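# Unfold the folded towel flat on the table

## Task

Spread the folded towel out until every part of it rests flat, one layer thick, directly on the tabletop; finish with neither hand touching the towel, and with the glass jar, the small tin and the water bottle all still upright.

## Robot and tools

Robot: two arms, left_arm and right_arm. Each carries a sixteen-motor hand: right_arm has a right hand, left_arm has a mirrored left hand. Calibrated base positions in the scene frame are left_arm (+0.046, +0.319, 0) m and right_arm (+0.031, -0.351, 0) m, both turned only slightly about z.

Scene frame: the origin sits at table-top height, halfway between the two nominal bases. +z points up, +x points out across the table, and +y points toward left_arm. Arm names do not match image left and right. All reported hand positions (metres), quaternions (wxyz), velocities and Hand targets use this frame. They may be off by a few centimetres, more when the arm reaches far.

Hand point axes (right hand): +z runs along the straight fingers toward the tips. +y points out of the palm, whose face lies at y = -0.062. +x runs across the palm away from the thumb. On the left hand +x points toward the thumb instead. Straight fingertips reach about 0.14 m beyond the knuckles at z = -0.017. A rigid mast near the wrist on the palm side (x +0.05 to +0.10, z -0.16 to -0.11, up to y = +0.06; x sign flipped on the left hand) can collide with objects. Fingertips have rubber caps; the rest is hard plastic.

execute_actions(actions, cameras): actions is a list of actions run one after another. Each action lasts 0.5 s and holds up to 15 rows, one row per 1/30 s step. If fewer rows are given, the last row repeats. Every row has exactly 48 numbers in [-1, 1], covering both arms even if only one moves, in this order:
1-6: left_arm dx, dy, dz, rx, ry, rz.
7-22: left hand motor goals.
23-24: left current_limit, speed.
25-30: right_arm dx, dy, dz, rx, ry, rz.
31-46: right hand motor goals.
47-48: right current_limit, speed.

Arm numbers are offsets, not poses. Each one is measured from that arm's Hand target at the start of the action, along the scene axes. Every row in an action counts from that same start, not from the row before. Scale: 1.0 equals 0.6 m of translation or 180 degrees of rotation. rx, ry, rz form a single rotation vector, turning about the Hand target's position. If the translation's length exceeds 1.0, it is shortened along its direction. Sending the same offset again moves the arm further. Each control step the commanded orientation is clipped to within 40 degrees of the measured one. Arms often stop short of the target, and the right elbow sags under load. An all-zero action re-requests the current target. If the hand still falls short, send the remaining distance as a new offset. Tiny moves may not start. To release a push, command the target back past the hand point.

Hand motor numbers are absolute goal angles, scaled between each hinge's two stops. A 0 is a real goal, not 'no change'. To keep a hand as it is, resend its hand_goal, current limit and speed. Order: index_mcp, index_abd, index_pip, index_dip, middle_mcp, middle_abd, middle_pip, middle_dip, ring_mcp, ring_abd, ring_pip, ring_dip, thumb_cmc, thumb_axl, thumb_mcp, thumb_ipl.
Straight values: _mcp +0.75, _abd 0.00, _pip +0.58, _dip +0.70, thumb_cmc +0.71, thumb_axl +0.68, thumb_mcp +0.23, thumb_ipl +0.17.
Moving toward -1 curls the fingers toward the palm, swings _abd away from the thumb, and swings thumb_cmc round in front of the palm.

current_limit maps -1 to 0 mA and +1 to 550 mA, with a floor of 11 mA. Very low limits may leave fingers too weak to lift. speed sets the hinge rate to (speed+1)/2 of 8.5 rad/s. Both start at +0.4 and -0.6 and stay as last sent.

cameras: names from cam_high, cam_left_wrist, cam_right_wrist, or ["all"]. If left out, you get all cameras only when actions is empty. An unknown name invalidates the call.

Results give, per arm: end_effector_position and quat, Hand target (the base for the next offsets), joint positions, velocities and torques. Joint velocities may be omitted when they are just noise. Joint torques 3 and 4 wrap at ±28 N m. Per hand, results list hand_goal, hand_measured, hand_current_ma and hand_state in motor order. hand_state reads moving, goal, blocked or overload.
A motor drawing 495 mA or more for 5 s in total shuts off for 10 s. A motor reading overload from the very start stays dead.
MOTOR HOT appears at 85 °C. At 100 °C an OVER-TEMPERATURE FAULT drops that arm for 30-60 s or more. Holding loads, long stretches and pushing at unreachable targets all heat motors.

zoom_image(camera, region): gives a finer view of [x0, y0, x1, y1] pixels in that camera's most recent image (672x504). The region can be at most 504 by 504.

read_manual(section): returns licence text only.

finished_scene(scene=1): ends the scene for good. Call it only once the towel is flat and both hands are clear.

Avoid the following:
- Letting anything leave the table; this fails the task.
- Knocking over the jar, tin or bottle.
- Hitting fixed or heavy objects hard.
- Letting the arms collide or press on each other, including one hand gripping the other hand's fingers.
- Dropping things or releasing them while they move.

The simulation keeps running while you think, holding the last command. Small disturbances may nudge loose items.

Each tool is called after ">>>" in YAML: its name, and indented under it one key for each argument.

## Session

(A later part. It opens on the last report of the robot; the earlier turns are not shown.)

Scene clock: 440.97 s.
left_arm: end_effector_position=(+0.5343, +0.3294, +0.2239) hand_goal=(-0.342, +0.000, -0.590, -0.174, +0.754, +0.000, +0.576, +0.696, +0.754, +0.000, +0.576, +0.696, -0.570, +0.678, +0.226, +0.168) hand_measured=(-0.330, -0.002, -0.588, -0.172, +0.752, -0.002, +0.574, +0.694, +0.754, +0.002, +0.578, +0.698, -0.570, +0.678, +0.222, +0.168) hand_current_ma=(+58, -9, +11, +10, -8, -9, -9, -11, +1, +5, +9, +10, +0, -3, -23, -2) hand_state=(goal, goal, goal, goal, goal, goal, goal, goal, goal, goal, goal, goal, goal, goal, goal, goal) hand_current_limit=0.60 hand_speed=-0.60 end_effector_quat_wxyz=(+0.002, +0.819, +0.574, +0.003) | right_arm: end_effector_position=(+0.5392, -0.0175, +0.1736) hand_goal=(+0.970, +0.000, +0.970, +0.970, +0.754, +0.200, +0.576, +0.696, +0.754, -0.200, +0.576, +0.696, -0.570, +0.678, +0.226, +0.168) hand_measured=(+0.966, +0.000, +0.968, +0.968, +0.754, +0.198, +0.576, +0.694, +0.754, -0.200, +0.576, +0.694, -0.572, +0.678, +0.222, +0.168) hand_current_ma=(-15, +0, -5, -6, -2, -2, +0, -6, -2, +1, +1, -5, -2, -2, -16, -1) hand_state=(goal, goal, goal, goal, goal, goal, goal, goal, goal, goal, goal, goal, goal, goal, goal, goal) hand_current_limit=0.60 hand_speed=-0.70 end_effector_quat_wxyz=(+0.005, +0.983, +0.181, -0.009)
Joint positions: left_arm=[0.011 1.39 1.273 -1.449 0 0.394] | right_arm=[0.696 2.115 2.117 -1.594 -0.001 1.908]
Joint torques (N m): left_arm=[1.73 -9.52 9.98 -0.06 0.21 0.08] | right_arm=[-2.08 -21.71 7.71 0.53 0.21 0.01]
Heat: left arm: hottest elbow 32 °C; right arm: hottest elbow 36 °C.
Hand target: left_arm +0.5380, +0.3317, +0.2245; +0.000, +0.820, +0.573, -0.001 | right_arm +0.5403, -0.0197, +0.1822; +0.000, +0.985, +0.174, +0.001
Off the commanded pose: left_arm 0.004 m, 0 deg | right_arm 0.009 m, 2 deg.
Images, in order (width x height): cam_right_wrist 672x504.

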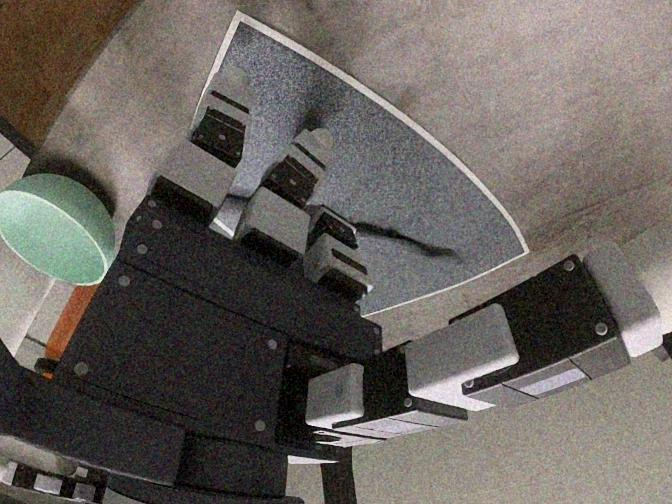

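>>> execute_actions:
  actions:
    - [[0,0,0,0,0,0,-0.342,0,-0.59,-0.174,0.754,0,0.576,0.696,0.754,0,0.576,0.696,-0.571,0.678,0.226,0.168,0.6,-0.6,0.06,-0.03,-0.06,0,0,0,0.97,0,0.97,0.97,0.754,0.2,0.576,0.696,0.754,-0.2,0.576,0.696,-0.571,0.678,0.226,0.168,0.6,-0.7]]
    - [[0,0,0,0,0,0,-0.342,0,-0.59,-0.174,0.754,0,0.576,0.696,0.754,0,0.576,0.696,-0.571,0.678,0.226,0.168,0.6,-0.6,0,0,-0.05,0,0,0,0.97,0,0.97,0.97,0.754,0.2,0.576,0.696,0.754,-0.2,0.576,0.696,-0.571,0.678,0.226,0.168,0.6,-0.7]]
    - [[0,0,0,0,0,0,-0.342,0,-0.59,-0.174,0.754,0,0.576,0.696,0.754,0,0.576,0.696,-0.571,0.678,0.226,0.168,0.6,-0.6,0.01,-0.1,0,0,0,0,0.97,0,0.97,0.97,0.754,0.2,0.576,0.696,0.754,-0.2,0.576,0.696,-0.571,0.678,0.226,0.168,0.6,-0.7]]
    - [[0,0,0,0,0,0,-0.342,0,-0.59,-0.174,0.754,0,0.576,0.696,0.754,0,0.576,0.696,-0.571,0.678,0.226,0.168,0.6,-0.6,0.01,-0.08,0,0,0,0,0.97,0,0.97,0.97,0.754,0.2,0.576,0.696,0.754,-0.2,0.576,0.696,-0.571,0.678,0.226,0.168,0.6,-0.7]]
  cameras: ["cam_high", "cam_left_wrist"]

Scene clock: 447.60 s.
left_arm: end_effector_position=(+0.5343, +0.3294, +0.2239) hand_goal=(-0.342, +0.000, -0.590, -0.174, +0.754, +0.000, +0.576, +0.696, +0.754, +0.000, +0.576, +0.696, -0.570, +0.678, +0.226, +0.168) hand_measured=(-0.330, -0.002, -0.588, -0.172, +0.752, -0.002, +0.574, +0.694, +0.754, +0.002, +0.578, +0.698, -0.570, +0.678, +0.222, +0.168) hand_current_ma=(+58, -9, +11, +10, -8, -9, -9, -11, +1, +5, +9, +10, +0, -3, -23, -2) hand_state=(goal, goal, goal, goal, goal, goal, goal, goal, goal, goal, goal, goal, goal, goal, goal, goal) hand_current_limit=0.60 hand_speed=-0.60 end_effector_quat_wxyz=(+0.002, +0.819, +0.574, +0.003) | right_arm: end_effector_position=(+0.5916, -0.1413, +0.1357) hand_goal=(+0.970, +0.000, +0.970, +0.970, +0.754, +0.200, +0.576, +0.696, +0.754, -0.200, +0.576, +0.696, -0.570, +0.678, +0.226, +0.168) hand_measured=(+0.964, +0.000, +0.968, +0.968, +0.796, +0.210, +0.606, +0.712, +0.754, -0.196, +0.578, +0.698, -0.570, +0.678, +0.220, +0.168) hand_current_ma=(-18, +0, -5, -6, +164, +26, +108, +55, -2, +7, +4, +6, +1, -2, -21, -1) hand_state=(goal, goal, goal, goal, blocked, goal, blocked, goal, goal, goal, goal, goal, goal, goal, goal, goal) hand_current_limit=0.60 hand_speed=-0.70 end_effector_quat_wxyz=(-0.009, +0.985, +0.170, +0.017)
Joint positions: left_arm=[0.011 1.39 1.273 -1.449 0 0.394] | right_arm=[0.487 2.001 1.84 -1.372 -0.007 1.722]
Joint torques (N m): left_arm=[1.67 -9.52 9.98 -0.08 0.21 0.08] | right_arm=[-0.15 -18.08 6.17 0.68 0.39 -0.17]
Heat: left arm: hottest elbow 32 °C; right arm: hottest elbow 36 °C.
Hand target: left_arm +0.5380, +0.3317, +0.2245; +0.000, +0.820, +0.573, -0.001 | right_arm +0.5883, -0.1457, +0.1161; -0.001, +0.985, +0.174, +0.001
Off the commanded pose: left_arm 0.004 m, 0 deg | right_arm 0.020 m, 2 deg.
Images, in order (width x height): cam_high 672x504, cam_left_wrist 672x504.

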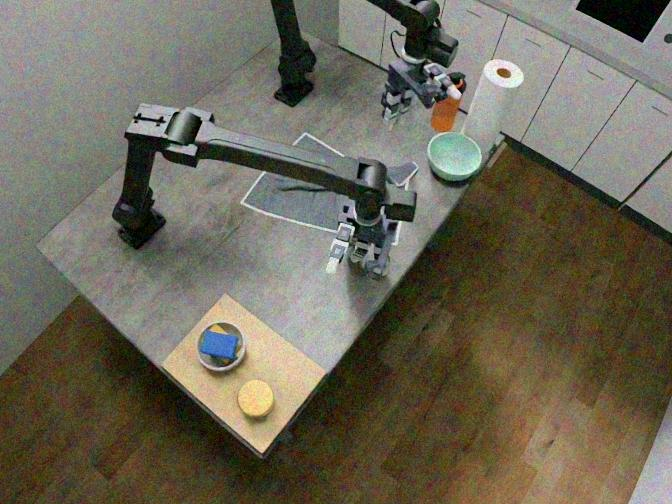

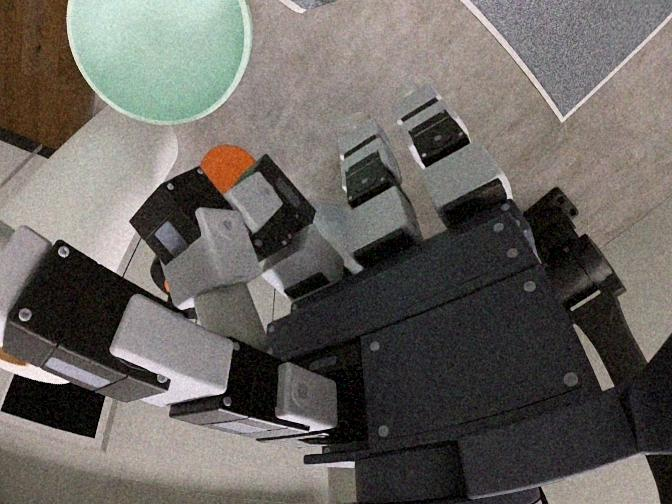

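>>> zoom_image:
  camera: "cam_high"
  region: [220, 110, 460, 290]

Scaled by 2.100.

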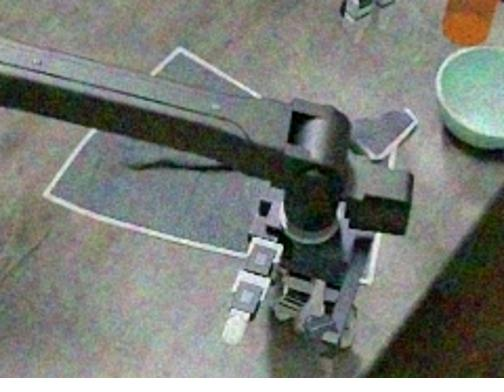

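>>> execute_actions:
  actions: []
  cameras: ["cam_right_wrist"]

Scene clock: 448.53 s.
left_arm: end_effector_position=(+0.5343, +0.3294, +0.2239) hand_goal=(-0.342, +0.000, -0.590, -0.174, +0.754, +0.000, +0.576, +0.696, +0.754, +0.000, +0.576, +0.696, -0.570, +0.678, +0.226, +0.168) hand_measured=(-0.330, -0.002, -0.588, -0.172, +0.752, -0.002, +0.574, +0.694, +0.754, +0.002, +0.578, +0.698, -0.570, +0.678, +0.222, +0.168) hand_current_ma=(+58, -9, +11, +10, -8, -9, -9, -11, +1, +5, +9, +10, +0, -3, -23, -2) hand_state=(goal, goal, goal, goal, goal, goal, goal, goal, goal, goal, goal, goal, goal, goal, goal, goal) hand_current_limit=0.60 hand_speed=-0.60 end_effector_quat_wxyz=(+0.002, +0.819, +0.574, +0.003) | right_arm: end_effector_position=(+0.5916, -0.1413, +0.1357) hand_goal=(+0.970, +0.000, +0.970, +0.970, +0.754, +0.200, +0.576, +0.696, +0.754, -0.200, +0.576, +0.696, -0.570, +0.678, +0.226, +0.168) hand_measured=(+0.964, +0.000, +0.968, +0.968, +0.796, +0.210, +0.606, +0.712, +0.754, -0.196, +0.578, +0.698, -0.570, +0.678, +0.220, +0.168) hand_current_ma=(-18, +0, -5, -6, +164, +26, +108, +55, -2, +7, +4, +6, +1, -2, -21, -1) hand_state=(goal, goal, goal, goal, blocked, goal, blocked, goal, goal, goal, goal, goal, goal, goal, goal, goal) hand_current_limit=0.60 hand_speed=-0.70 end_effector_quat_wxyz=(-0.009, +0.985, +0.170, +0.017)
Joint positions: left_arm=[0.011 1.39 1.273 -1.449 0 0.394] | right_arm=[0.487 2.001 1.84 -1.372 -0.007 1.721]
Joint velocities: within noise
Joint torques (N m): left_arm=[1.73 -9.52 9.99 -0.08 0.21 0.08] | right_arm=[0.03 -17.9 6.32 0.35 0.35 -0.14]
Motor temperatures (°C): left_arm=[25 29 32 26 22 22] | right_arm=[28 29 36 25 22 22]
Heat: left arm: hottest elbow 32 °C; right arm: hottest elbow 36 °C.
Hand target: left_arm +0.5380, +0.3317, +0.2245; +0.000, +0.820, +0.573, -0.001 | right_arm +0.5883, -0.1457, +0.1161; -0.001, +0.985, +0.174, +0.001
Off the commanded pose: left_arm 0.004 m, 0 deg | right_arm 0.020 m, 2 deg.
Images, in order (width x height): cam_right_wrist 672x504.

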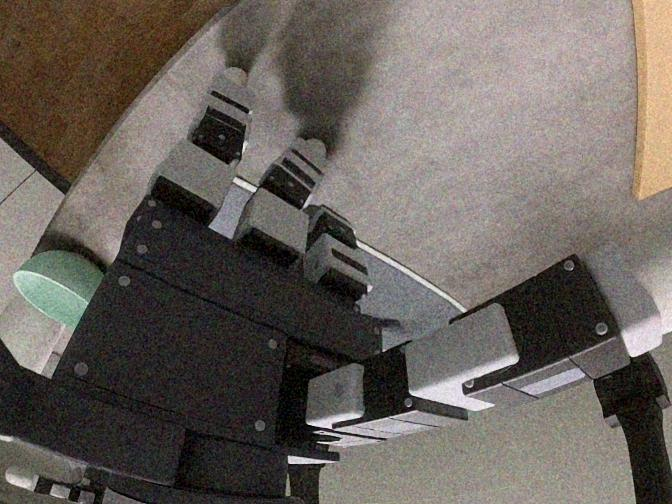

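>>> execute_actions:
  actions:
    - [[0,0,0,0,0,0,-0.342,0,-0.59,-0.174,0.754,0,0.576,0.696,0.754,0,0.576,0.696,-0.571,0.678,0.226,0.168,0.6,-0.6,0,0,0.1,0,0,0,0.97,0,0.97,0.97,0.754,0.2,0.576,0.696,0.754,-0.2,0.576,0.696,-0.571,0.678,0.226,0.168,0.6,-0.7]]
    - [[0,0,0,0,0,0,-0.342,0,-0.59,-0.174,0.754,0,0.576,0.696,0.754,0,0.576,0.696,-0.571,0.678,0.226,0.168,0.6,-0.6,-0.005,0.125,0,0,0,0,0.97,0,0.97,0.97,0.754,0.2,0.576,0.696,0.754,-0.2,0.576,0.696,-0.571,0.678,0.226,0.168,0.6,-0.7]]
  cameras: ["cam_high", "cam_right_wrist"]

Scene clock: 456.23 s.
left_arm: end_effector_position=(+0.5343, +0.3294, +0.2239) hand_goal=(-0.342, +0.000, -0.590, -0.174, +0.754, +0.000, +0.576, +0.696, +0.754, +0.000, +0.576, +0.696, -0.570, +0.678, +0.226, +0.168) hand_measured=(-0.330, -0.002, -0.588, -0.172, +0.752, -0.002, +0.574, +0.694, +0.754, +0.002, +0.578, +0.698, -0.570, +0.678, +0.222, +0.168) hand_current_ma=(+58, -9, +11, +10, -8, -9, -9, -11, +1, +5, +9, +10, +0, -3, -23, -2) hand_state=(goal, goal, goal, goal, goal, goal, goal, goal, goal, goal, goal, goal, goal, goal, goal, goal) hand_current_limit=0.60 hand_speed=-0.60 end_effector_quat_wxyz=(+0.002, +0.819, +0.574, +0.003) | right_arm: end_effector_position=(+0.5750, -0.0772, +0.1679) hand_goal=(+0.970, +0.000, +0.970, +0.970, +0.754, +0.200, +0.576, +0.696, +0.754, -0.200, +0.576, +0.696, -0.570, +0.678, +0.226, +0.168) hand_measured=(+0.962, +0.000, +0.968, +0.968, +0.752, +0.200, +0.578, +0.698, +0.752, -0.198, +0.578, +0.698, -0.570, +0.678, +0.220, +0.168) hand_current_ma=(-22, -1, -5, -6, -4, +2, +4, +7, -3, +5, +3, +6, +1, -2, -21, -1) hand_state=(goal, goal, goal, goal, goal, goal, goal, goal, goal, goal, goal, goal, goal, goal, goal, goal) hand_current_limit=0.60 hand_speed=-0.70 end_effector_quat_wxyz=(+0.004, +0.984, +0.180, -0.010)
Joint positions: left_arm=[0.011 1.39 1.273 -1.449 0 0.394] | right_arm=[0.589 2.09 2.062 -1.564 -0.001 1.804]
Joint torques (N m): left_arm=[1.73 -9.52 9.98 -0.08 0.2 0.08] | right_arm=[-0.73 -17.14 12.53 -0.5 0.18 -0.02]
Heat: left arm: hottest elbow 32 °C; right arm: hottest elbow 35 °C.
Hand target: left_arm +0.5380, +0.3317, +0.2245; +0.000, +0.820, +0.573, -0.001 | right_arm +0.5853, -0.0708, +0.1762; +0.000, +0.985, +0.174, +0.001
Off the commanded pose: left_arm 0.004 m, 0 deg | right_arm 0.015 m, 2 deg.
Images, in order (width x height): cam_high 672x504, cam_right_wrist 672x504.

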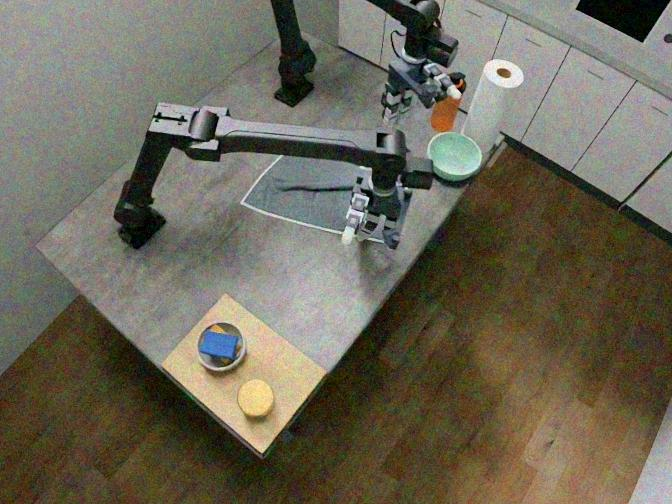

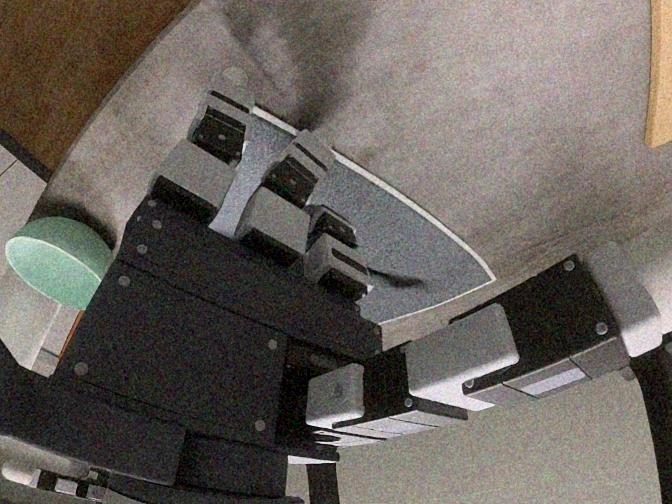

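>>> zoom_image:
  camera: "cam_high"
  region: [220, 110, 460, 290]

>>> zoom_image:
  camera: "cam_right_wrist"
  region: [160, 40, 520, 330]

Scaled by 2.100.

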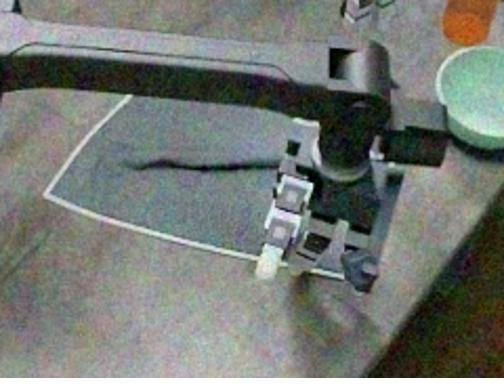

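Scaled by 1.400 from the camera's 672x504 image, which has a finer 960x720 frame.

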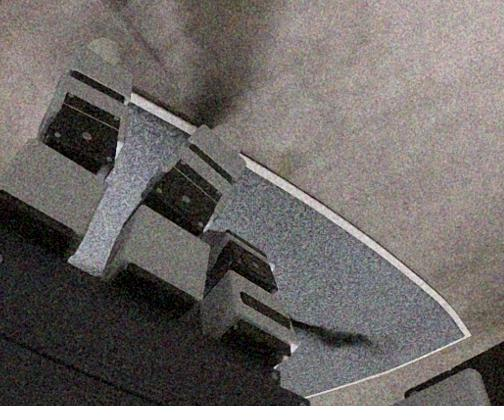

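>>> execute_actions:
  actions:
    - [[0,0,0,0,0,0,-0.342,0,-0.59,-0.174,0.754,0,0.576,0.696,0.754,0,0.576,0.696,-0.571,0.678,0.226,0.168,0.6,-0.6,-0.052,0.067,-0.02,0,0,0,0.97,0,0.97,0.97,0.754,0.2,0.576,0.696,0.754,-0.2,0.576,0.696,-0.571,0.678,0.226,0.168,0.6,-0.7]]
  cameras: ["cam_right_wrist"]

Scene clock: 460.77 s.
left_arm: end_effector_position=(+0.5343, +0.3294, +0.2239) hand_goal=(-0.342, +0.000, -0.590, -0.174, +0.754, +0.000, +0.576, +0.696, +0.754, +0.000, +0.576, +0.696, -0.570, +0.678, +0.226, +0.168) hand_measured=(-0.330, -0.002, -0.588, -0.172, +0.752, -0.002, +0.574, +0.694, +0.754, +0.002, +0.578, +0.698, -0.570, +0.678, +0.222, +0.168) hand_current_ma=(+58, -9, +11, +10, -8, -9, -9, -11, +1, +5, +9, +10, +0, -3, -23, -2) hand_state=(goal, goal, goal, goal, goal, goal, goal, goal, goal, goal, goal, goal, goal, goal, goal, goal) hand_current_limit=0.60 hand_speed=-0.60 end_effector_quat_wxyz=(+0.002, +0.819, +0.574, +0.003) | right_arm: end_effector_position=(+0.5463, -0.0330, +0.1675) hand_goal=(+0.970, +0.000, +0.970, +0.970, +0.754, +0.200, +0.576, +0.696, +0.754, -0.200, +0.576, +0.696, -0.570, +0.678, +0.226, +0.168) hand_measured=(+0.962, +0.000, +0.968, +0.968, +0.752, +0.200, +0.578, +0.698, +0.752, -0.198, +0.578, +0.698, -0.570, +0.678, +0.220, +0.168) hand_current_ma=(-22, -1, -5, -6, -6, +2, +4, +7, -5, +5, +2, +6, +0, -2, -21, -1) hand_state=(goal, goal, goal, goal, goal, goal, goal, goal, goal, goal, goal, goal, goal, goal, goal, goal) hand_current_limit=0.60 hand_speed=-0.70 end_effector_quat_wxyz=(+0.002, +0.983, +0.181, -0.004)
Joint positions: left_arm=[0.011 1.39 1.273 -1.449 0 0.394] | right_arm=[0.671 2.09 2.062 -1.552 0 1.881]
Joint torques (N m): left_arm=[1.79 -9.47 9.98 -0.09 0.21 0.08] | right_arm=[-1.44 -19.25 9.72 0.29 0.13 0]
Heat: left arm: hottest elbow 32 °C; right arm: hottest elbow 37 °C.
Hand target: left_arm +0.5380, +0.3317, +0.2245; +0.000, +0.820, +0.573, -0.001 | right_arm +0.5541, -0.0306, +0.1642; +0.000, +0.985, +0.174, +0.002
Off the commanded pose: left_arm 0.004 m, 0 deg | right_arm 0.009 m, 1 deg.
Images, in order (width x height): cam_right_wrist 672x504.

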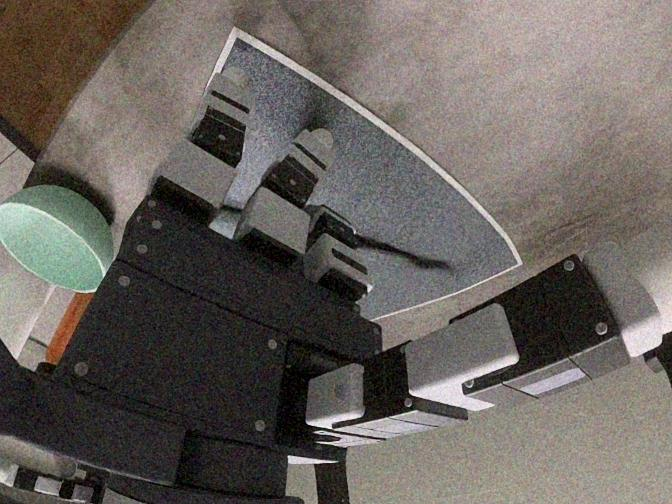

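>>> execute_actions:
  actions:
    - [[0,0,0,0,0,0,-0.342,0,-0.59,-0.174,0.754,0,0.576,0.696,0.754,0,0.576,0.696,-0.571,0.678,0.226,0.168,0.6,-0.6,0,0,-0.06,0,0,0,0.97,0,0.97,0.97,0.754,0.2,0.576,0.696,0.754,-0.2,0.576,0.696,-0.571,0.678,0.226,0.168,0.6,-0.7]]
    - [[0,0,0,0,0,0,-0.342,0,-0.59,-0.174,0.754,0,0.576,0.696,0.754,0,0.576,0.696,-0.571,0.678,0.226,0.168,0.6,-0.6,0,0,-0.018,0,0,0,0.97,0,0.97,0.97,0.754,0.2,0.576,0.696,0.754,-0.2,0.576,0.696,-0.571,0.678,0.226,0.168,0.7,-0.85]]
    - [[0,0,0,0,0,0,-0.342,0,-0.59,-0.174,0.754,0,0.576,0.696,0.754,0,0.576,0.696,-0.571,0.678,0.226,0.168,0.6,-0.6,0,0,0,0,0,0,0.97,0,0.97,0.97,0.754,-0.05,0.576,0.696,0.754,0.05,0.576,0.696,-0.571,0.678,0.226,0.168,0.7,-0.85]]
    - [[0,0,0,0,0,0,-0.342,0,-0.59,-0.174,0.754,0,0.576,0.696,0.754,0,0.576,0.696,-0.571,0.678,0.226,0.168,0.6,-0.6,0,0,0.012,0,0,0,0.97,0,0.97,0.97,0.754,-0.35,0.576,0.696,0.754,0.35,0.576,0.696,-0.571,0.678,0.226,0.168,0.7,-0.85]]
    - [[0,0,0,0,0,0,-0.342,0,-0.59,-0.174,0.754,0,0.576,0.696,0.754,0,0.576,0.696,-0.571,0.678,0.226,0.168,0.6,-0.6,0,0,0.006,0,0,0,0.97,0,0.97,0.97,0.754,-0.35,0.576,0.696,0.754,0.35,0.576,0.696,-0.571,0.678,0.226,0.168,0.7,-0.85]]
  cameras: ["cam_right_wrist"]

Scene clock: 465.80 s.
left_arm: end_effector_position=(+0.5343, +0.3294, +0.2239) hand_goal=(-0.342, +0.000, -0.590, -0.174, +0.754, +0.000, +0.576, +0.696, +0.754, +0.000, +0.576, +0.696, -0.570, +0.678, +0.226, +0.168) hand_measured=(-0.330, -0.002, -0.588, -0.172, +0.752, -0.002, +0.574, +0.694, +0.754, +0.002, +0.578, +0.698, -0.570, +0.678, +0.222, +0.168) hand_current_ma=(+58, -9, +11, +10, -8, -9, -9, -11, +1, +5, +9, +10, +0, -3, -23, -2) hand_state=(goal, goal, goal, goal, goal, goal, goal, goal, goal, goal, goal, goal, goal, goal, goal, goal) hand_current_limit=0.60 hand_speed=-0.60 end_effector_quat_wxyz=(+0.002, +0.819, +0.574, +0.003) | right_arm: end_effector_position=(+0.5550, -0.0261, +0.1422) hand_goal=(+0.970, +0.000, +0.970, +0.970, +0.754, -0.350, +0.576, +0.696, +0.754, +0.350, +0.576, +0.696, -0.570, +0.678, +0.226, +0.168) hand_measured=(+0.962, +0.000, +0.968, +0.968, +0.750, -0.024, +0.576, +0.696, +0.750, +0.090, +0.574, +0.696, -0.570, +0.678, +0.220, +0.168) hand_current_ma=(-22, +0, -5, -6, -11, +468, -1, +2, -11, -467, -2, +1, +0, -2, -20, -1) hand_state=(goal, goal, goal, goal, goal, blocked, goal, goal, goal, blocked, goal, goal, goal, goal, goal, goal) hand_current_limit=0.70 hand_speed=-0.85 end_effector_quat_wxyz=(-0.008, +0.983, +0.180, +0.016)
Joint positions: left_arm=[0.011 1.39 1.273 -1.449 0 0.394] | right_arm=[0.671 2.095 2.008 -1.449 0 1.884]
Joint torques (N m): left_arm=[1.79 -9.41 9.98 -0.08 0.21 0.08] | right_arm=[-0.44 -18.2 7.79 -0.18 0.09 0]
Heat: left arm: hottest elbow 32 °C; right arm: hottest elbow 36 °C.
Hand target: left_arm +0.5380, +0.3317, +0.2245; +0.000, +0.820, +0.573, -0.001 | right_arm +0.5541, -0.0305, +0.1281; -0.001, +0.985, +0.174, +0.001
Off the commanded pose: left_arm 0.004 m, 0 deg | right_arm 0.015 m, 2 deg.
Images, in order (width x height): cam_right_wrist 672x504.

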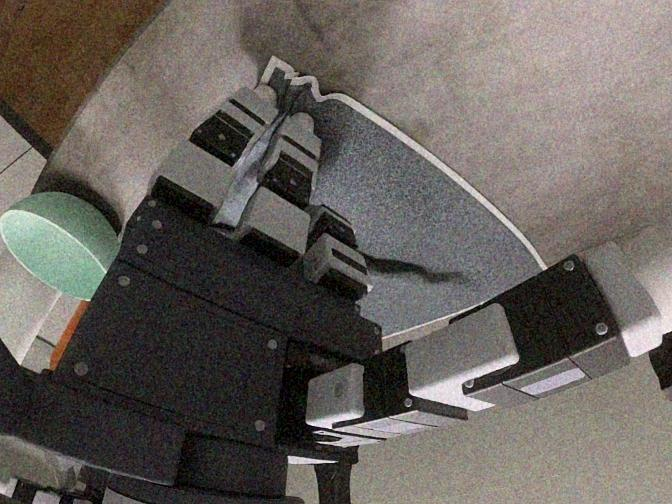

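>>> execute_actions:
  actions:
    - [[0,0,0,0,0,0,-0.342,0,-0.59,-0.174,0.754,0,0.576,0.696,0.754,0,0.576,0.696,-0.571,0.678,0.226,0.168,0.6,-0.6,0.01,-0.05,0.03,0,0,0,0.97,0,0.97,0.97,0.754,-0.35,0.576,0.696,0.754,0.35,0.576,0.696,-0.571,0.678,0.226,0.168,0.6,-0.85]]
    - [[0,0,0,0,0,0,-0.342,0,-0.59,-0.174,0.754,0,0.576,0.696,0.754,0,0.576,0.696,-0.571,0.678,0.226,0.168,0.6,-0.6,0.02,-0.07,0,0,0,0,0.97,0,0.97,0.97,0.754,-0.35,0.576,0.696,0.754,0.35,0.576,0.696,-0.571,0.678,0.226,0.168,0.6,-0.85]]
  cameras: ["cam_high", "cam_right_wrist", "cam_left_wrist"]

>>> zoom_image:
  camera: "cam_high"
  region: [220, 110, 460, 290]

Scene clock: 467.87 s.
left_arm: end_effector_position=(+0.5343, +0.3294, +0.2239) hand_goal=(-0.342, +0.000, -0.590, -0.174, +0.754, +0.000, +0.576, +0.696, +0.754, +0.000, +0.576, +0.696, -0.570, +0.678, +0.226, +0.168) hand_measured=(-0.330, -0.002, -0.588, -0.172, +0.752, -0.002, +0.574, +0.694, +0.754, +0.002, +0.578, +0.698, -0.570, +0.678, +0.222, +0.168) hand_current_ma=(+58, -9, +11, +10, -8, -9, -9, -11, +1, +5, +9, +10, +0, -3, -23, -2) hand_state=(goal, goal, goal, goal, goal, goal, goal, goal, goal, goal, goal, goal, goal, goal, goal, goal) hand_current_limit=0.60 hand_speed=-0.60 end_effector_quat_wxyz=(+0.002, +0.819, +0.574, +0.003) | right_arm: end_effector_position=(+0.5762, -0.1042, +0.1501) hand_goal=(+0.970, +0.000, +0.970, +0.970, +0.754, -0.350, +0.576, +0.696, +0.754, +0.350, +0.576, +0.696, -0.570, +0.678, +0.226, +0.168) hand_measured=(+0.964, +0.000, +0.968, +0.968, +0.760, -0.092, +0.582, +0.698, +0.750, +0.108, +0.576, +0.698, -0.570, +0.678, +0.220, +0.168) hand_current_ma=(-20, -1, -5, -6, +18, +440, +15, +7, -8, -440, -1, +3, +0, -2, -20, -1) hand_state=(goal, goal, goal, goal, goal, blocked, goal, goal, goal, blocked, goal, goal, goal, goal, goal, goal) hand_current_limit=0.60 hand_speed=-0.85 end_effector_quat_wxyz=(-0.003, +0.986, +0.166, +0.005)
Joint positions: left_arm=[0.011 1.39 1.273 -1.449 0 0.394] | right_arm=[0.551 2.031 1.923 -1.45 -0.002 1.793]
Joint torques (N m): left_arm=[1.73 -9.47 9.98 -0.08 0.2 0.08] | right_arm=[-0.73 -20.95 7.06 0.29 0.22 -0.14]
Heat: left arm: hottest elbow 32 °C; right arm: hottest elbow 36 °C.
Hand target: left_arm +0.5380, +0.3317, +0.2245; +0.000, +0.820, +0.573, -0.001 | right_arm +0.5721, -0.1025, +0.1461; -0.001, +0.985, +0.174, +0.002
Off the commanded pose: left_arm 0.004 m, 0 deg | right_arm 0.006 m, 1 deg.

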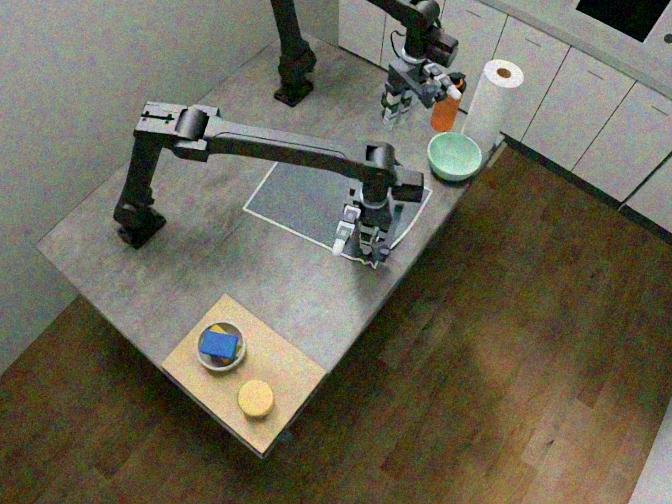

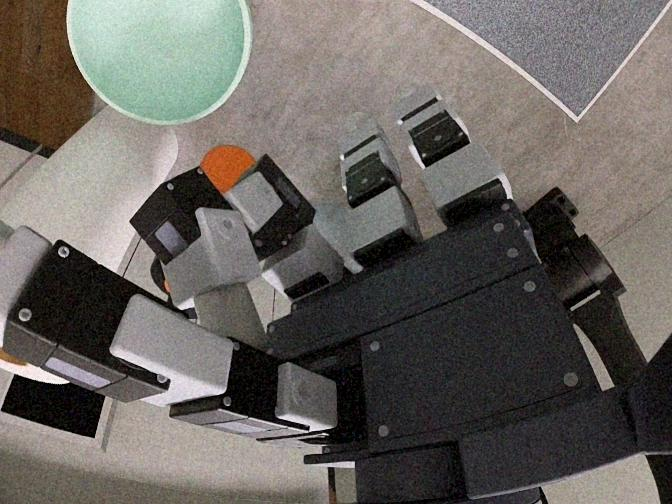

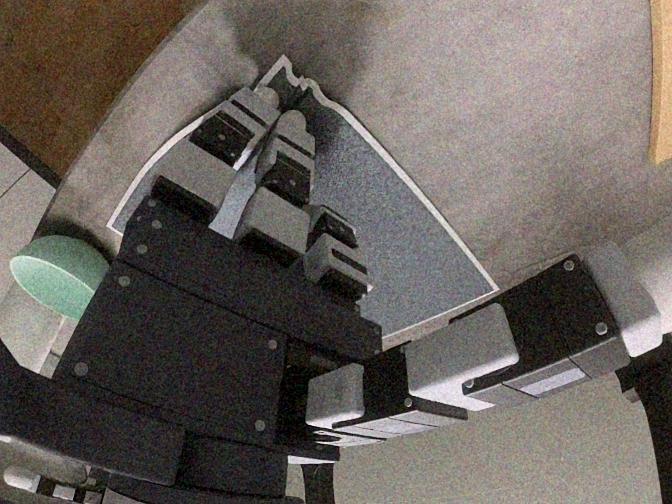

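Scaled by 2.100.

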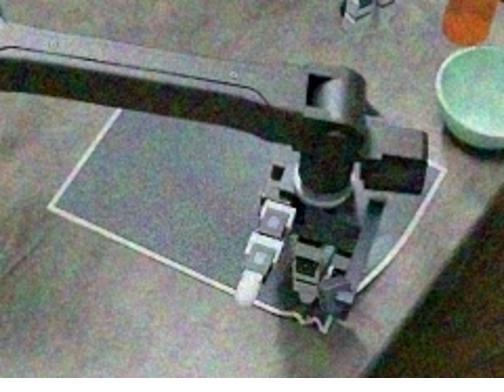

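>>> execute_actions:
  actions:
    - [[0,0,0,0,0,0,-0.342,0,-0.59,-0.174,0.754,0,0.576,0.696,0.754,0,0.576,0.696,-0.571,0.678,0.226,0.168,0.6,-0.6,0,0,-0.035,0,0,0,0.97,0,0.97,0.97,0.754,-0.35,0.576,0.696,0.754,0.35,0.576,0.696,-0.571,0.678,0.226,0.168,0.6,-0.85]]
    - [[0,0,0,0,0,0,-0.342,0,-0.59,-0.174,0.754,0,0.576,0.696,0.754,0,0.576,0.696,-0.571,0.678,0.226,0.168,0.6,-0.6,0,0,0,0,0,0,0.97,0,0.97,0.97,0.754,0.2,0.576,0.696,0.754,-0.2,0.576,0.696,-0.571,0.678,0.226,0.168,0.6,-0.7]]
    - [[0,0,0,0,0,0,-0.342,0,-0.59,-0.174,0.754,0,0.576,0.696,0.754,0,0.576,0.696,-0.571,0.678,0.226,0.168,0.6,-0.6,0,0,0,0,0,0,0.97,0,0.97,0.97,0.754,0.2,0.576,0.696,0.754,-0.2,0.576,0.696,-0.571,0.678,0.226,0.168,0.6,-0.7]]
    - [[0,0,0,0,0,0,-0.342,0,-0.59,-0.174,0.754,0,0.576,0.696,0.754,0,0.576,0.696,-0.571,0.678,0.226,0.168,0.6,-0.6,0,0,0.12,0,0,0,0.97,0,0.97,0.97,0.754,0.2,0.576,0.696,0.754,-0.2,0.576,0.696,-0.571,0.678,0.226,0.168,0.6,-0.7]]
  cameras: ["cam_high", "cam_right_wrist"]

>>> zoom_image:
  camera: "cam_high"
  region: [220, 110, 460, 290]

Scene clock: 471.63 s.
left_arm: end_effector_position=(+0.5343, +0.3294, +0.2239) hand_goal=(-0.342, +0.000, -0.590, -0.174, +0.754, +0.000, +0.576, +0.696, +0.754, +0.000, +0.576, +0.696, -0.570, +0.678, +0.226, +0.168) hand_measured=(-0.330, -0.002, -0.588, -0.172, +0.752, -0.002, +0.574, +0.694, +0.754, +0.002, +0.578, +0.698, -0.570, +0.678, +0.222, +0.168) hand_current_ma=(+58, -9, +11, +10, -8, -9, -9, -11, +1, +5, +9, +10, +0, -3, -23, -2) hand_state=(goal, goal, goal, goal, goal, goal, goal, goal, goal, goal, goal, goal, goal, goal, goal, goal) hand_current_limit=0.60 hand_speed=-0.60 end_effector_quat_wxyz=(+0.002, +0.819, +0.574, +0.003) | right_arm: end_effector_position=(+0.5628, -0.1127, +0.1759) hand_goal=(+0.970, +0.000, +0.970, +0.970, +0.754, +0.200, +0.576, +0.696, +0.754, -0.200, +0.576, +0.696, -0.570, +0.678, +0.226, +0.168) hand_measured=(+0.964, +0.000, +0.968, +0.968, +0.754, +0.196, +0.578, +0.698, +0.752, -0.198, +0.576, +0.698, -0.570, +0.678, +0.220, +0.168) hand_current_ma=(-20, -1, -5, -6, +1, -9, +5, +5, -7, +5, -1, +2, -1, -2, -21, -1) hand_state=(goal, goal, goal, goal, goal, goal, goal, goal, goal, goal, goal, goal, goal, goal, goal, goal) hand_current_limit=0.60 hand_speed=-0.70 end_effector_quat_wxyz=(+0.008, +0.986, +0.167, -0.021)
Joint positions: left_arm=[0.011 1.39 1.273 -1.449 0 0.394] | right_arm=[0.551 2.02 1.965 -1.561 0 1.79]
Joint torques (N m): left_arm=[1.67 -9.47 9.98 -0.08 0.21 0.08] | right_arm=[-0.26 -19.6 11.99 -0.77 0.1 -0.06]
Heat: left arm: hottest elbow 32 °C; right arm: hottest elbow 36 °C.
Hand target: left_arm +0.5380, +0.3317, +0.2245; +0.000, +0.820, +0.573, -0.001 | right_arm +0.5720, -0.1024, +0.1970; -0.001, +0.985, +0.174, +0.001
Off the commanded pose: left_arm 0.004 m, 0 deg | right_arm 0.025 m, 3 deg.
Images, in order (width x height): cam_high 672x504, cam_right_wrist 672x504.

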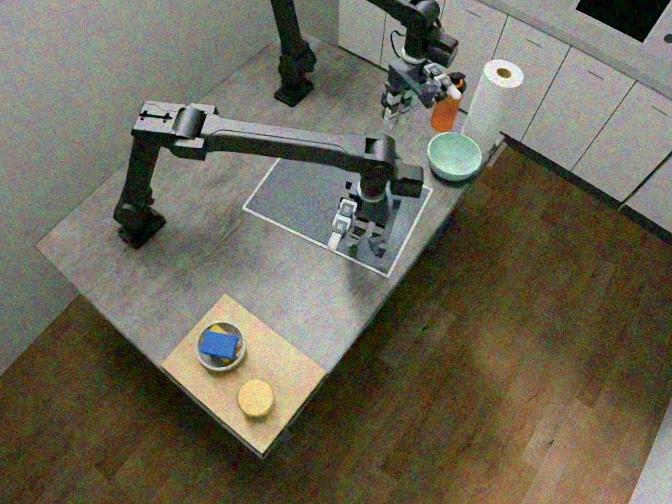

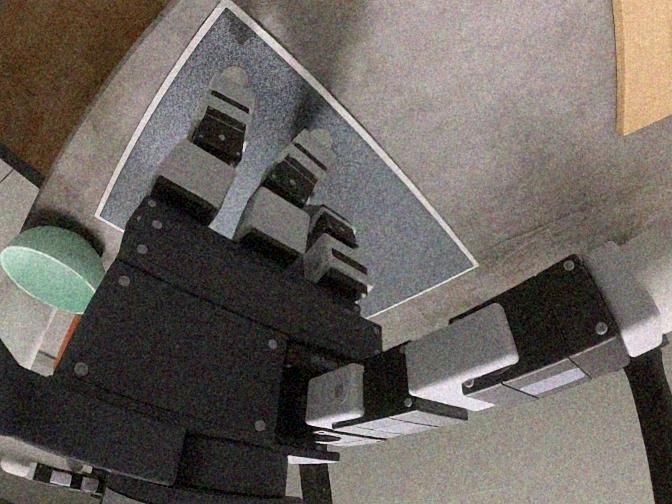

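Scaled by 2.100.

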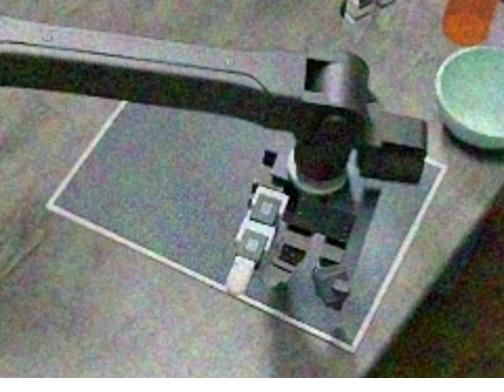

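>>> execute_actions:
  actions:
    - [[0,0,0.06,0,0,0,-0.342,0,-0.59,-0.174,0.754,0,0.576,0.696,0.754,0,0.576,0.696,-0.571,0.678,0.226,0.168,0.6,-0.6,0,0,0.15,0,0,0,0.97,0,0.97,0.97,0.754,0.2,0.576,0.696,0.754,-0.2,0.576,0.696,-0.571,0.678,0.226,0.168,0.6,-0.7]]
    - [[0,0,0,0,0,0,-0.342,0,-0.59,-0.174,0.754,0,0.576,0.696,0.754,0,0.576,0.696,-0.571,0.678,0.226,0.168,0.6,-0.6,-0.1,-0.16,0.03,0,0,0,0.97,0,0.97,0.97,0.754,0,0.576,0.696,0.754,0,0.576,0.696,-0.571,0.678,0.226,0.168,0.6,-0.7]]
    - [[0,0,0,0,0,0,-0.342,0,-0.59,-0.174,0.754,0,0.576,0.696,0.754,0,0.576,0.696,-0.571,0.678,0.226,0.168,0.6,-0.6,-0.1,-0.16,0,0,0,0,0.97,0,0.97,0.97,0.754,0,0.576,0.696,0.754,0,0.576,0.696,-0.571,0.678,0.226,0.168,0.6,-0.7]]
    - [[0,0,0,0,0,0,-0.342,0,-0.59,-0.174,0.754,0,0.576,0.696,0.754,0,0.576,0.696,-0.571,0.678,0.226,0.168,0.6,-0.6,-0.1,-0.1,0,0,0,0,0.97,0,0.97,0.97,0.754,0,0.576,0.696,0.754,0,0.576,0.696,-0.571,0.678,0.226,0.168,0.6,-0.7]]
  cameras: ["cam_high", "cam_left_wrist"]

>>> zoom_image:
  camera: "cam_high"
  region: [220, 110, 460, 290]

Scene clock: 476.30 s.
left_arm: end_effector_position=(+0.5307, +0.3292, +0.2461) hand_goal=(-0.342, +0.000, -0.590, -0.174, +0.754, +0.000, +0.576, +0.696, +0.754, +0.000, +0.576, +0.696, -0.570, +0.678, +0.226, +0.168) hand_measured=(-0.330, -0.002, -0.588, -0.172, +0.752, -0.002, +0.574, +0.694, +0.752, +0.002, +0.578, +0.698, -0.570, +0.678, +0.222, +0.168) hand_current_ma=(+58, -9, +11, +10, -9, -8, -8, -11, -6, +5, +6, +10, +0, -3, -23, -2) hand_state=(goal, goal, goal, goal, goal, goal, goal, goal, goal, goal, goal, goal, goal, goal, goal, goal) hand_current_limit=0.60 hand_speed=-0.60 end_effector_quat_wxyz=(-0.006, +0.819, +0.574, -0.009) | right_arm: end_effector_position=(+0.3871, -0.3582, +0.3052) hand_goal=(+0.970, +0.000, +0.970, +0.970, +0.754, +0.000, +0.576, +0.696, +0.754, +0.000, +0.576, +0.696, -0.570, +0.678, +0.226, +0.168) hand_measured=(+0.966, -0.002, +0.968, +0.968, +0.754, -0.002, +0.578, +0.698, +0.754, -0.002, +0.576, +0.698, -0.570, +0.678, +0.222, +0.168) hand_current_ma=(-12, -3, -5, -6, -1, -2, +5, +5, -1, -3, -1, +2, -2, -2, -13, -1) hand_state=(goal, goal, goal, goal, goal, goal, goal, goal, goal, goal, goal, goal, goal, goal, goal, goal) hand_current_limit=0.60 hand_speed=-0.70 end_effector_quat_wxyz=(+0.001, +0.986, +0.166, +0.001)
Joint positions: left_arm=[0.011 1.393 1.341 -1.541 0 0.394] | right_arm=[0.222 1.28 1.384 -1.673 0.001 1.464]
Joint torques (N m): left_arm=[1.67 -10.4 11.43 -0.21 0.2 0.07] | right_arm=[0.62 -6.71 9.05 0.16 0.11 -0.13]
Heat: left arm: hottest elbow 32 °C; right arm: hottest elbow 37 °C.
Hand target: left_arm +0.5382, +0.3317, +0.2606; +0.000, +0.820, +0.573, -0.001 | right_arm +0.3921, -0.3545, +0.3051; +0.000, +0.985, +0.174, +0.001
Off the commanded pose: left_arm 0.017 m, 1 deg | right_arm 0.006 m, 1 deg.
Images, in order (width x height): cam_high 672x504, cam_left_wrist 672x504.

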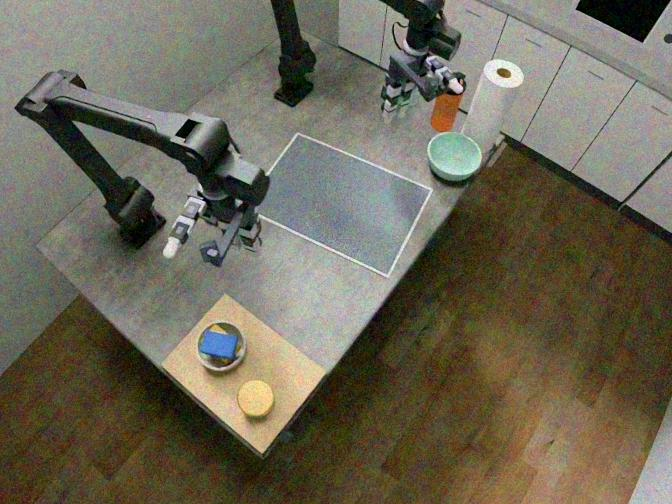

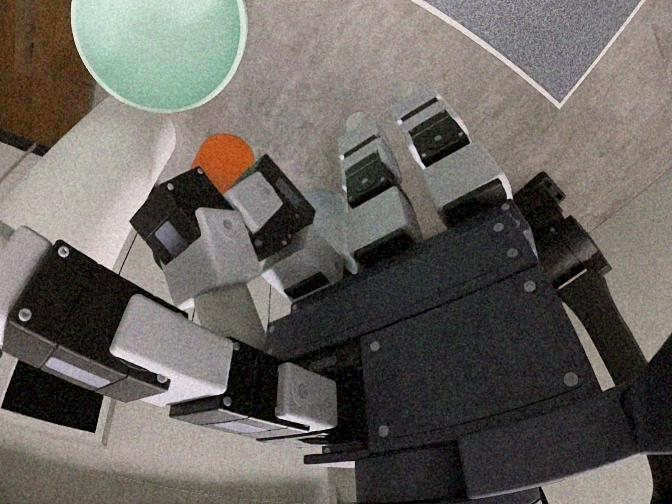

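Scaled by 2.100.

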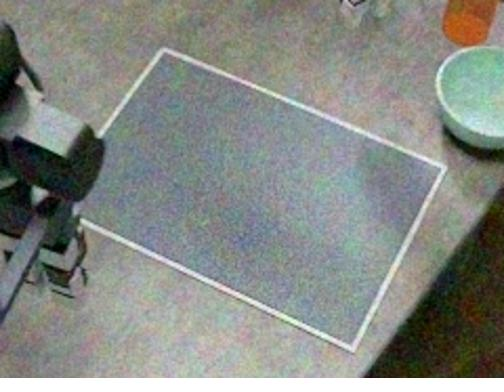

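>>> zoom_image:
  camera: "cam_high"
  region: [340, 140, 460, 290]

>>> zoom_image:
  camera: "cam_high"
  region: [230, 120, 350, 250]

Scaled by 3.360.

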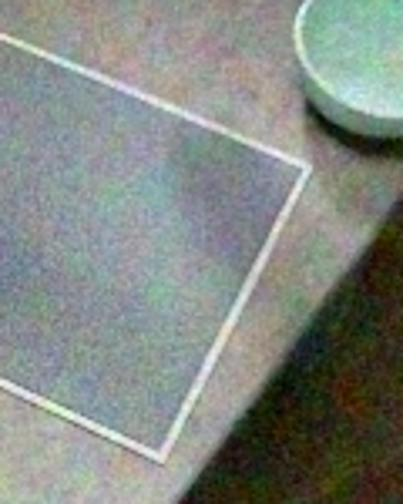

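Scaled by 3.877.

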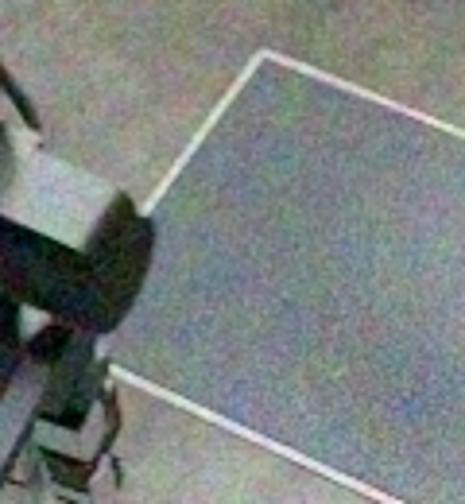

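>>> execute_actions:
  actions:
    - [[0,0,0.15,0,0,0,-0.342,0,-0.59,-0.174,0.754,0,0.576,0.696,0.754,0,0.576,0.696,-0.571,0.678,0.226,0.168,0.6,-0.6,0,-0.04,0,0,0,0,0.97,0,0.97,0.97,0.754,0,0.576,0.696,0.754,0,0.576,0.696,-0.571,0.678,0.226,0.168,0.6,-0.7]]
    - [[-0.16,0,0,0,0,0,-0.342,0,-0.59,-0.174,0.754,0,0.576,0.696,0.754,0,0.576,0.696,-0.571,0.678,0.226,0.168,0.6,-0.6,-0.1,0,0,0,0,0,0.97,0,0.97,0.97,0.754,0,0.576,0.696,0.754,0,0.576,0.696,-0.571,0.678,0.226,0.168,0.6,-0.7]]
    - [[-0.14,0,0,0,0,0,-0.342,0,-0.59,-0.174,0.754,0,0.576,0.696,0.754,0,0.576,0.696,-0.571,0.678,0.226,0.168,0.6,-0.6,0,0,0,0,0,0,0.97,0,0.97,0.97,0.754,0,0.576,0.696,0.754,0,0.576,0.696,-0.571,0.678,0.226,0.168,0.6,-0.7]]
  cameras: ["cam_high", "cam_left_wrist", "cam_right_wrist"]

>>> zoom_image:
  camera: "cam_high"
  region: [220, 110, 460, 290]

Scene clock: 480.13 s.
left_arm: end_effector_position=(+0.3574, +0.3287, +0.3431) hand_goal=(-0.342, +0.000, -0.590, -0.174, +0.754, +0.000, +0.576, +0.696, +0.754, +0.000, +0.576, +0.696, -0.570, +0.678, +0.226, +0.168) hand_measured=(-0.332, -0.002, -0.588, -0.172, +0.754, +0.000, +0.574, +0.694, +0.754, +0.002, +0.576, +0.698, -0.570, +0.678, +0.222, +0.168) hand_current_ma=(+45, -8, +10, +10, +0, -2, -6, -11, +0, +6, -2, +9, +3, -3, -24, -2) hand_state=(goal, goal, goal, goal, goal, goal, goal, goal, goal, goal, goal, goal, goal, goal, goal, goal) hand_current_limit=0.60 hand_speed=-0.60 end_effector_quat_wxyz=(+0.053, +0.817, +0.568, +0.086) | right_arm: end_effector_position=(+0.3311, -0.3807, +0.3064) hand_goal=(+0.970, +0.000, +0.970, +0.970, +0.754, +0.000, +0.576, +0.696, +0.754, +0.000, +0.576, +0.696, -0.570, +0.678, +0.226, +0.168) hand_measured=(+0.966, -0.002, +0.968, +0.968, +0.752, -0.002, +0.578, +0.698, +0.754, -0.002, +0.576, +0.698, -0.572, +0.678, +0.222, +0.168) hand_current_ma=(-13, -4, -5, -6, -2, -3, +4, +5, -2, -4, -1, +2, -2, -2, -13, -1) hand_state=(goal, goal, goal, goal, goal, goal, goal, goal, goal, goal, goal, goal, goal, goal, goal, goal) hand_current_limit=0.60 hand_speed=-0.70 end_effector_quat_wxyz=(-0.001, +0.985, +0.175, +0.007)
Joint positions: left_arm=[0.051 0.818 1.123 -1.674 0.006 0.441] | right_arm=[0.19 1.114 1.256 -1.698 -0.002 1.414]
Joint torques (N m): left_arm=[2.37 -2.02 9.88 0.77 0.32 0.06] | right_arm=[-0.32 -4.42 8.51 -0.14 0.19 0.03]
Heat: left arm: hottest elbow 32 °C; right arm: hottest elbow 36 °C.
Hand target: left_arm +0.3581, +0.3319, +0.3506; +0.000, +0.820, +0.573, +0.000 | right_arm +0.3321, -0.3785, +0.3052; +0.000, +0.985, +0.174, +0.002
Off the commanded pose: left_arm 0.008 m, 12 deg | right_arm 0.003 m, 1 deg.
joint sent to its limit (left arm) — joint 4 (wrist pitch), lower limit. The joint targets are off in orientation, not in position.

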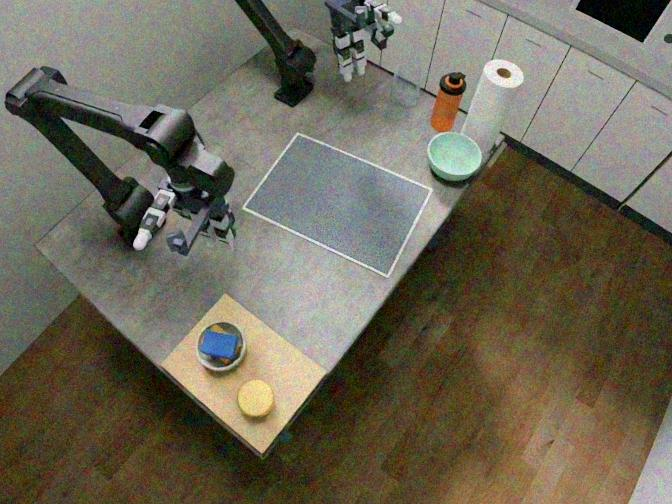

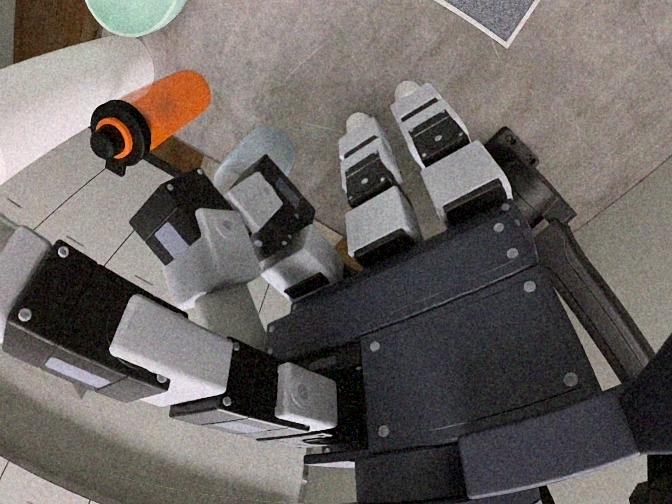

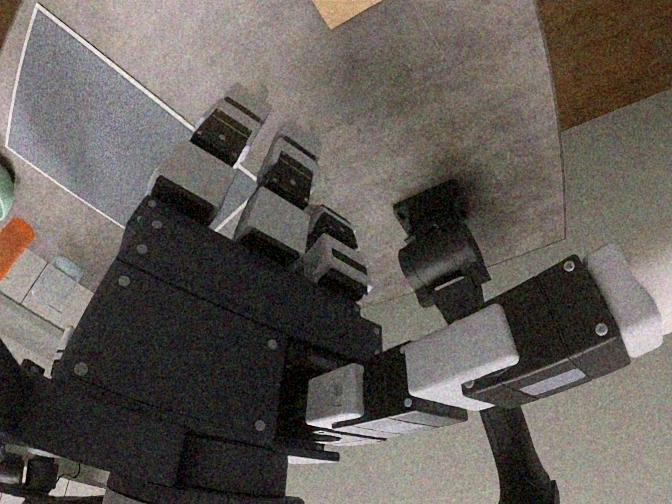

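Scaled by 2.100.

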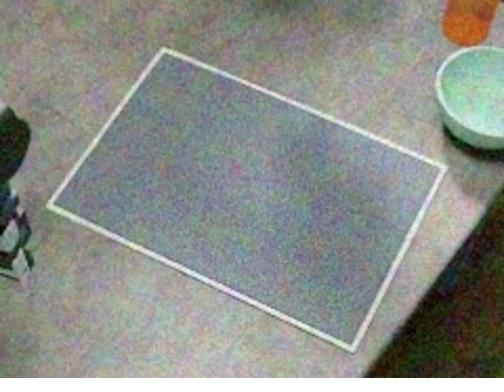

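>>> finished_scene:

The scene is finished: the task was done.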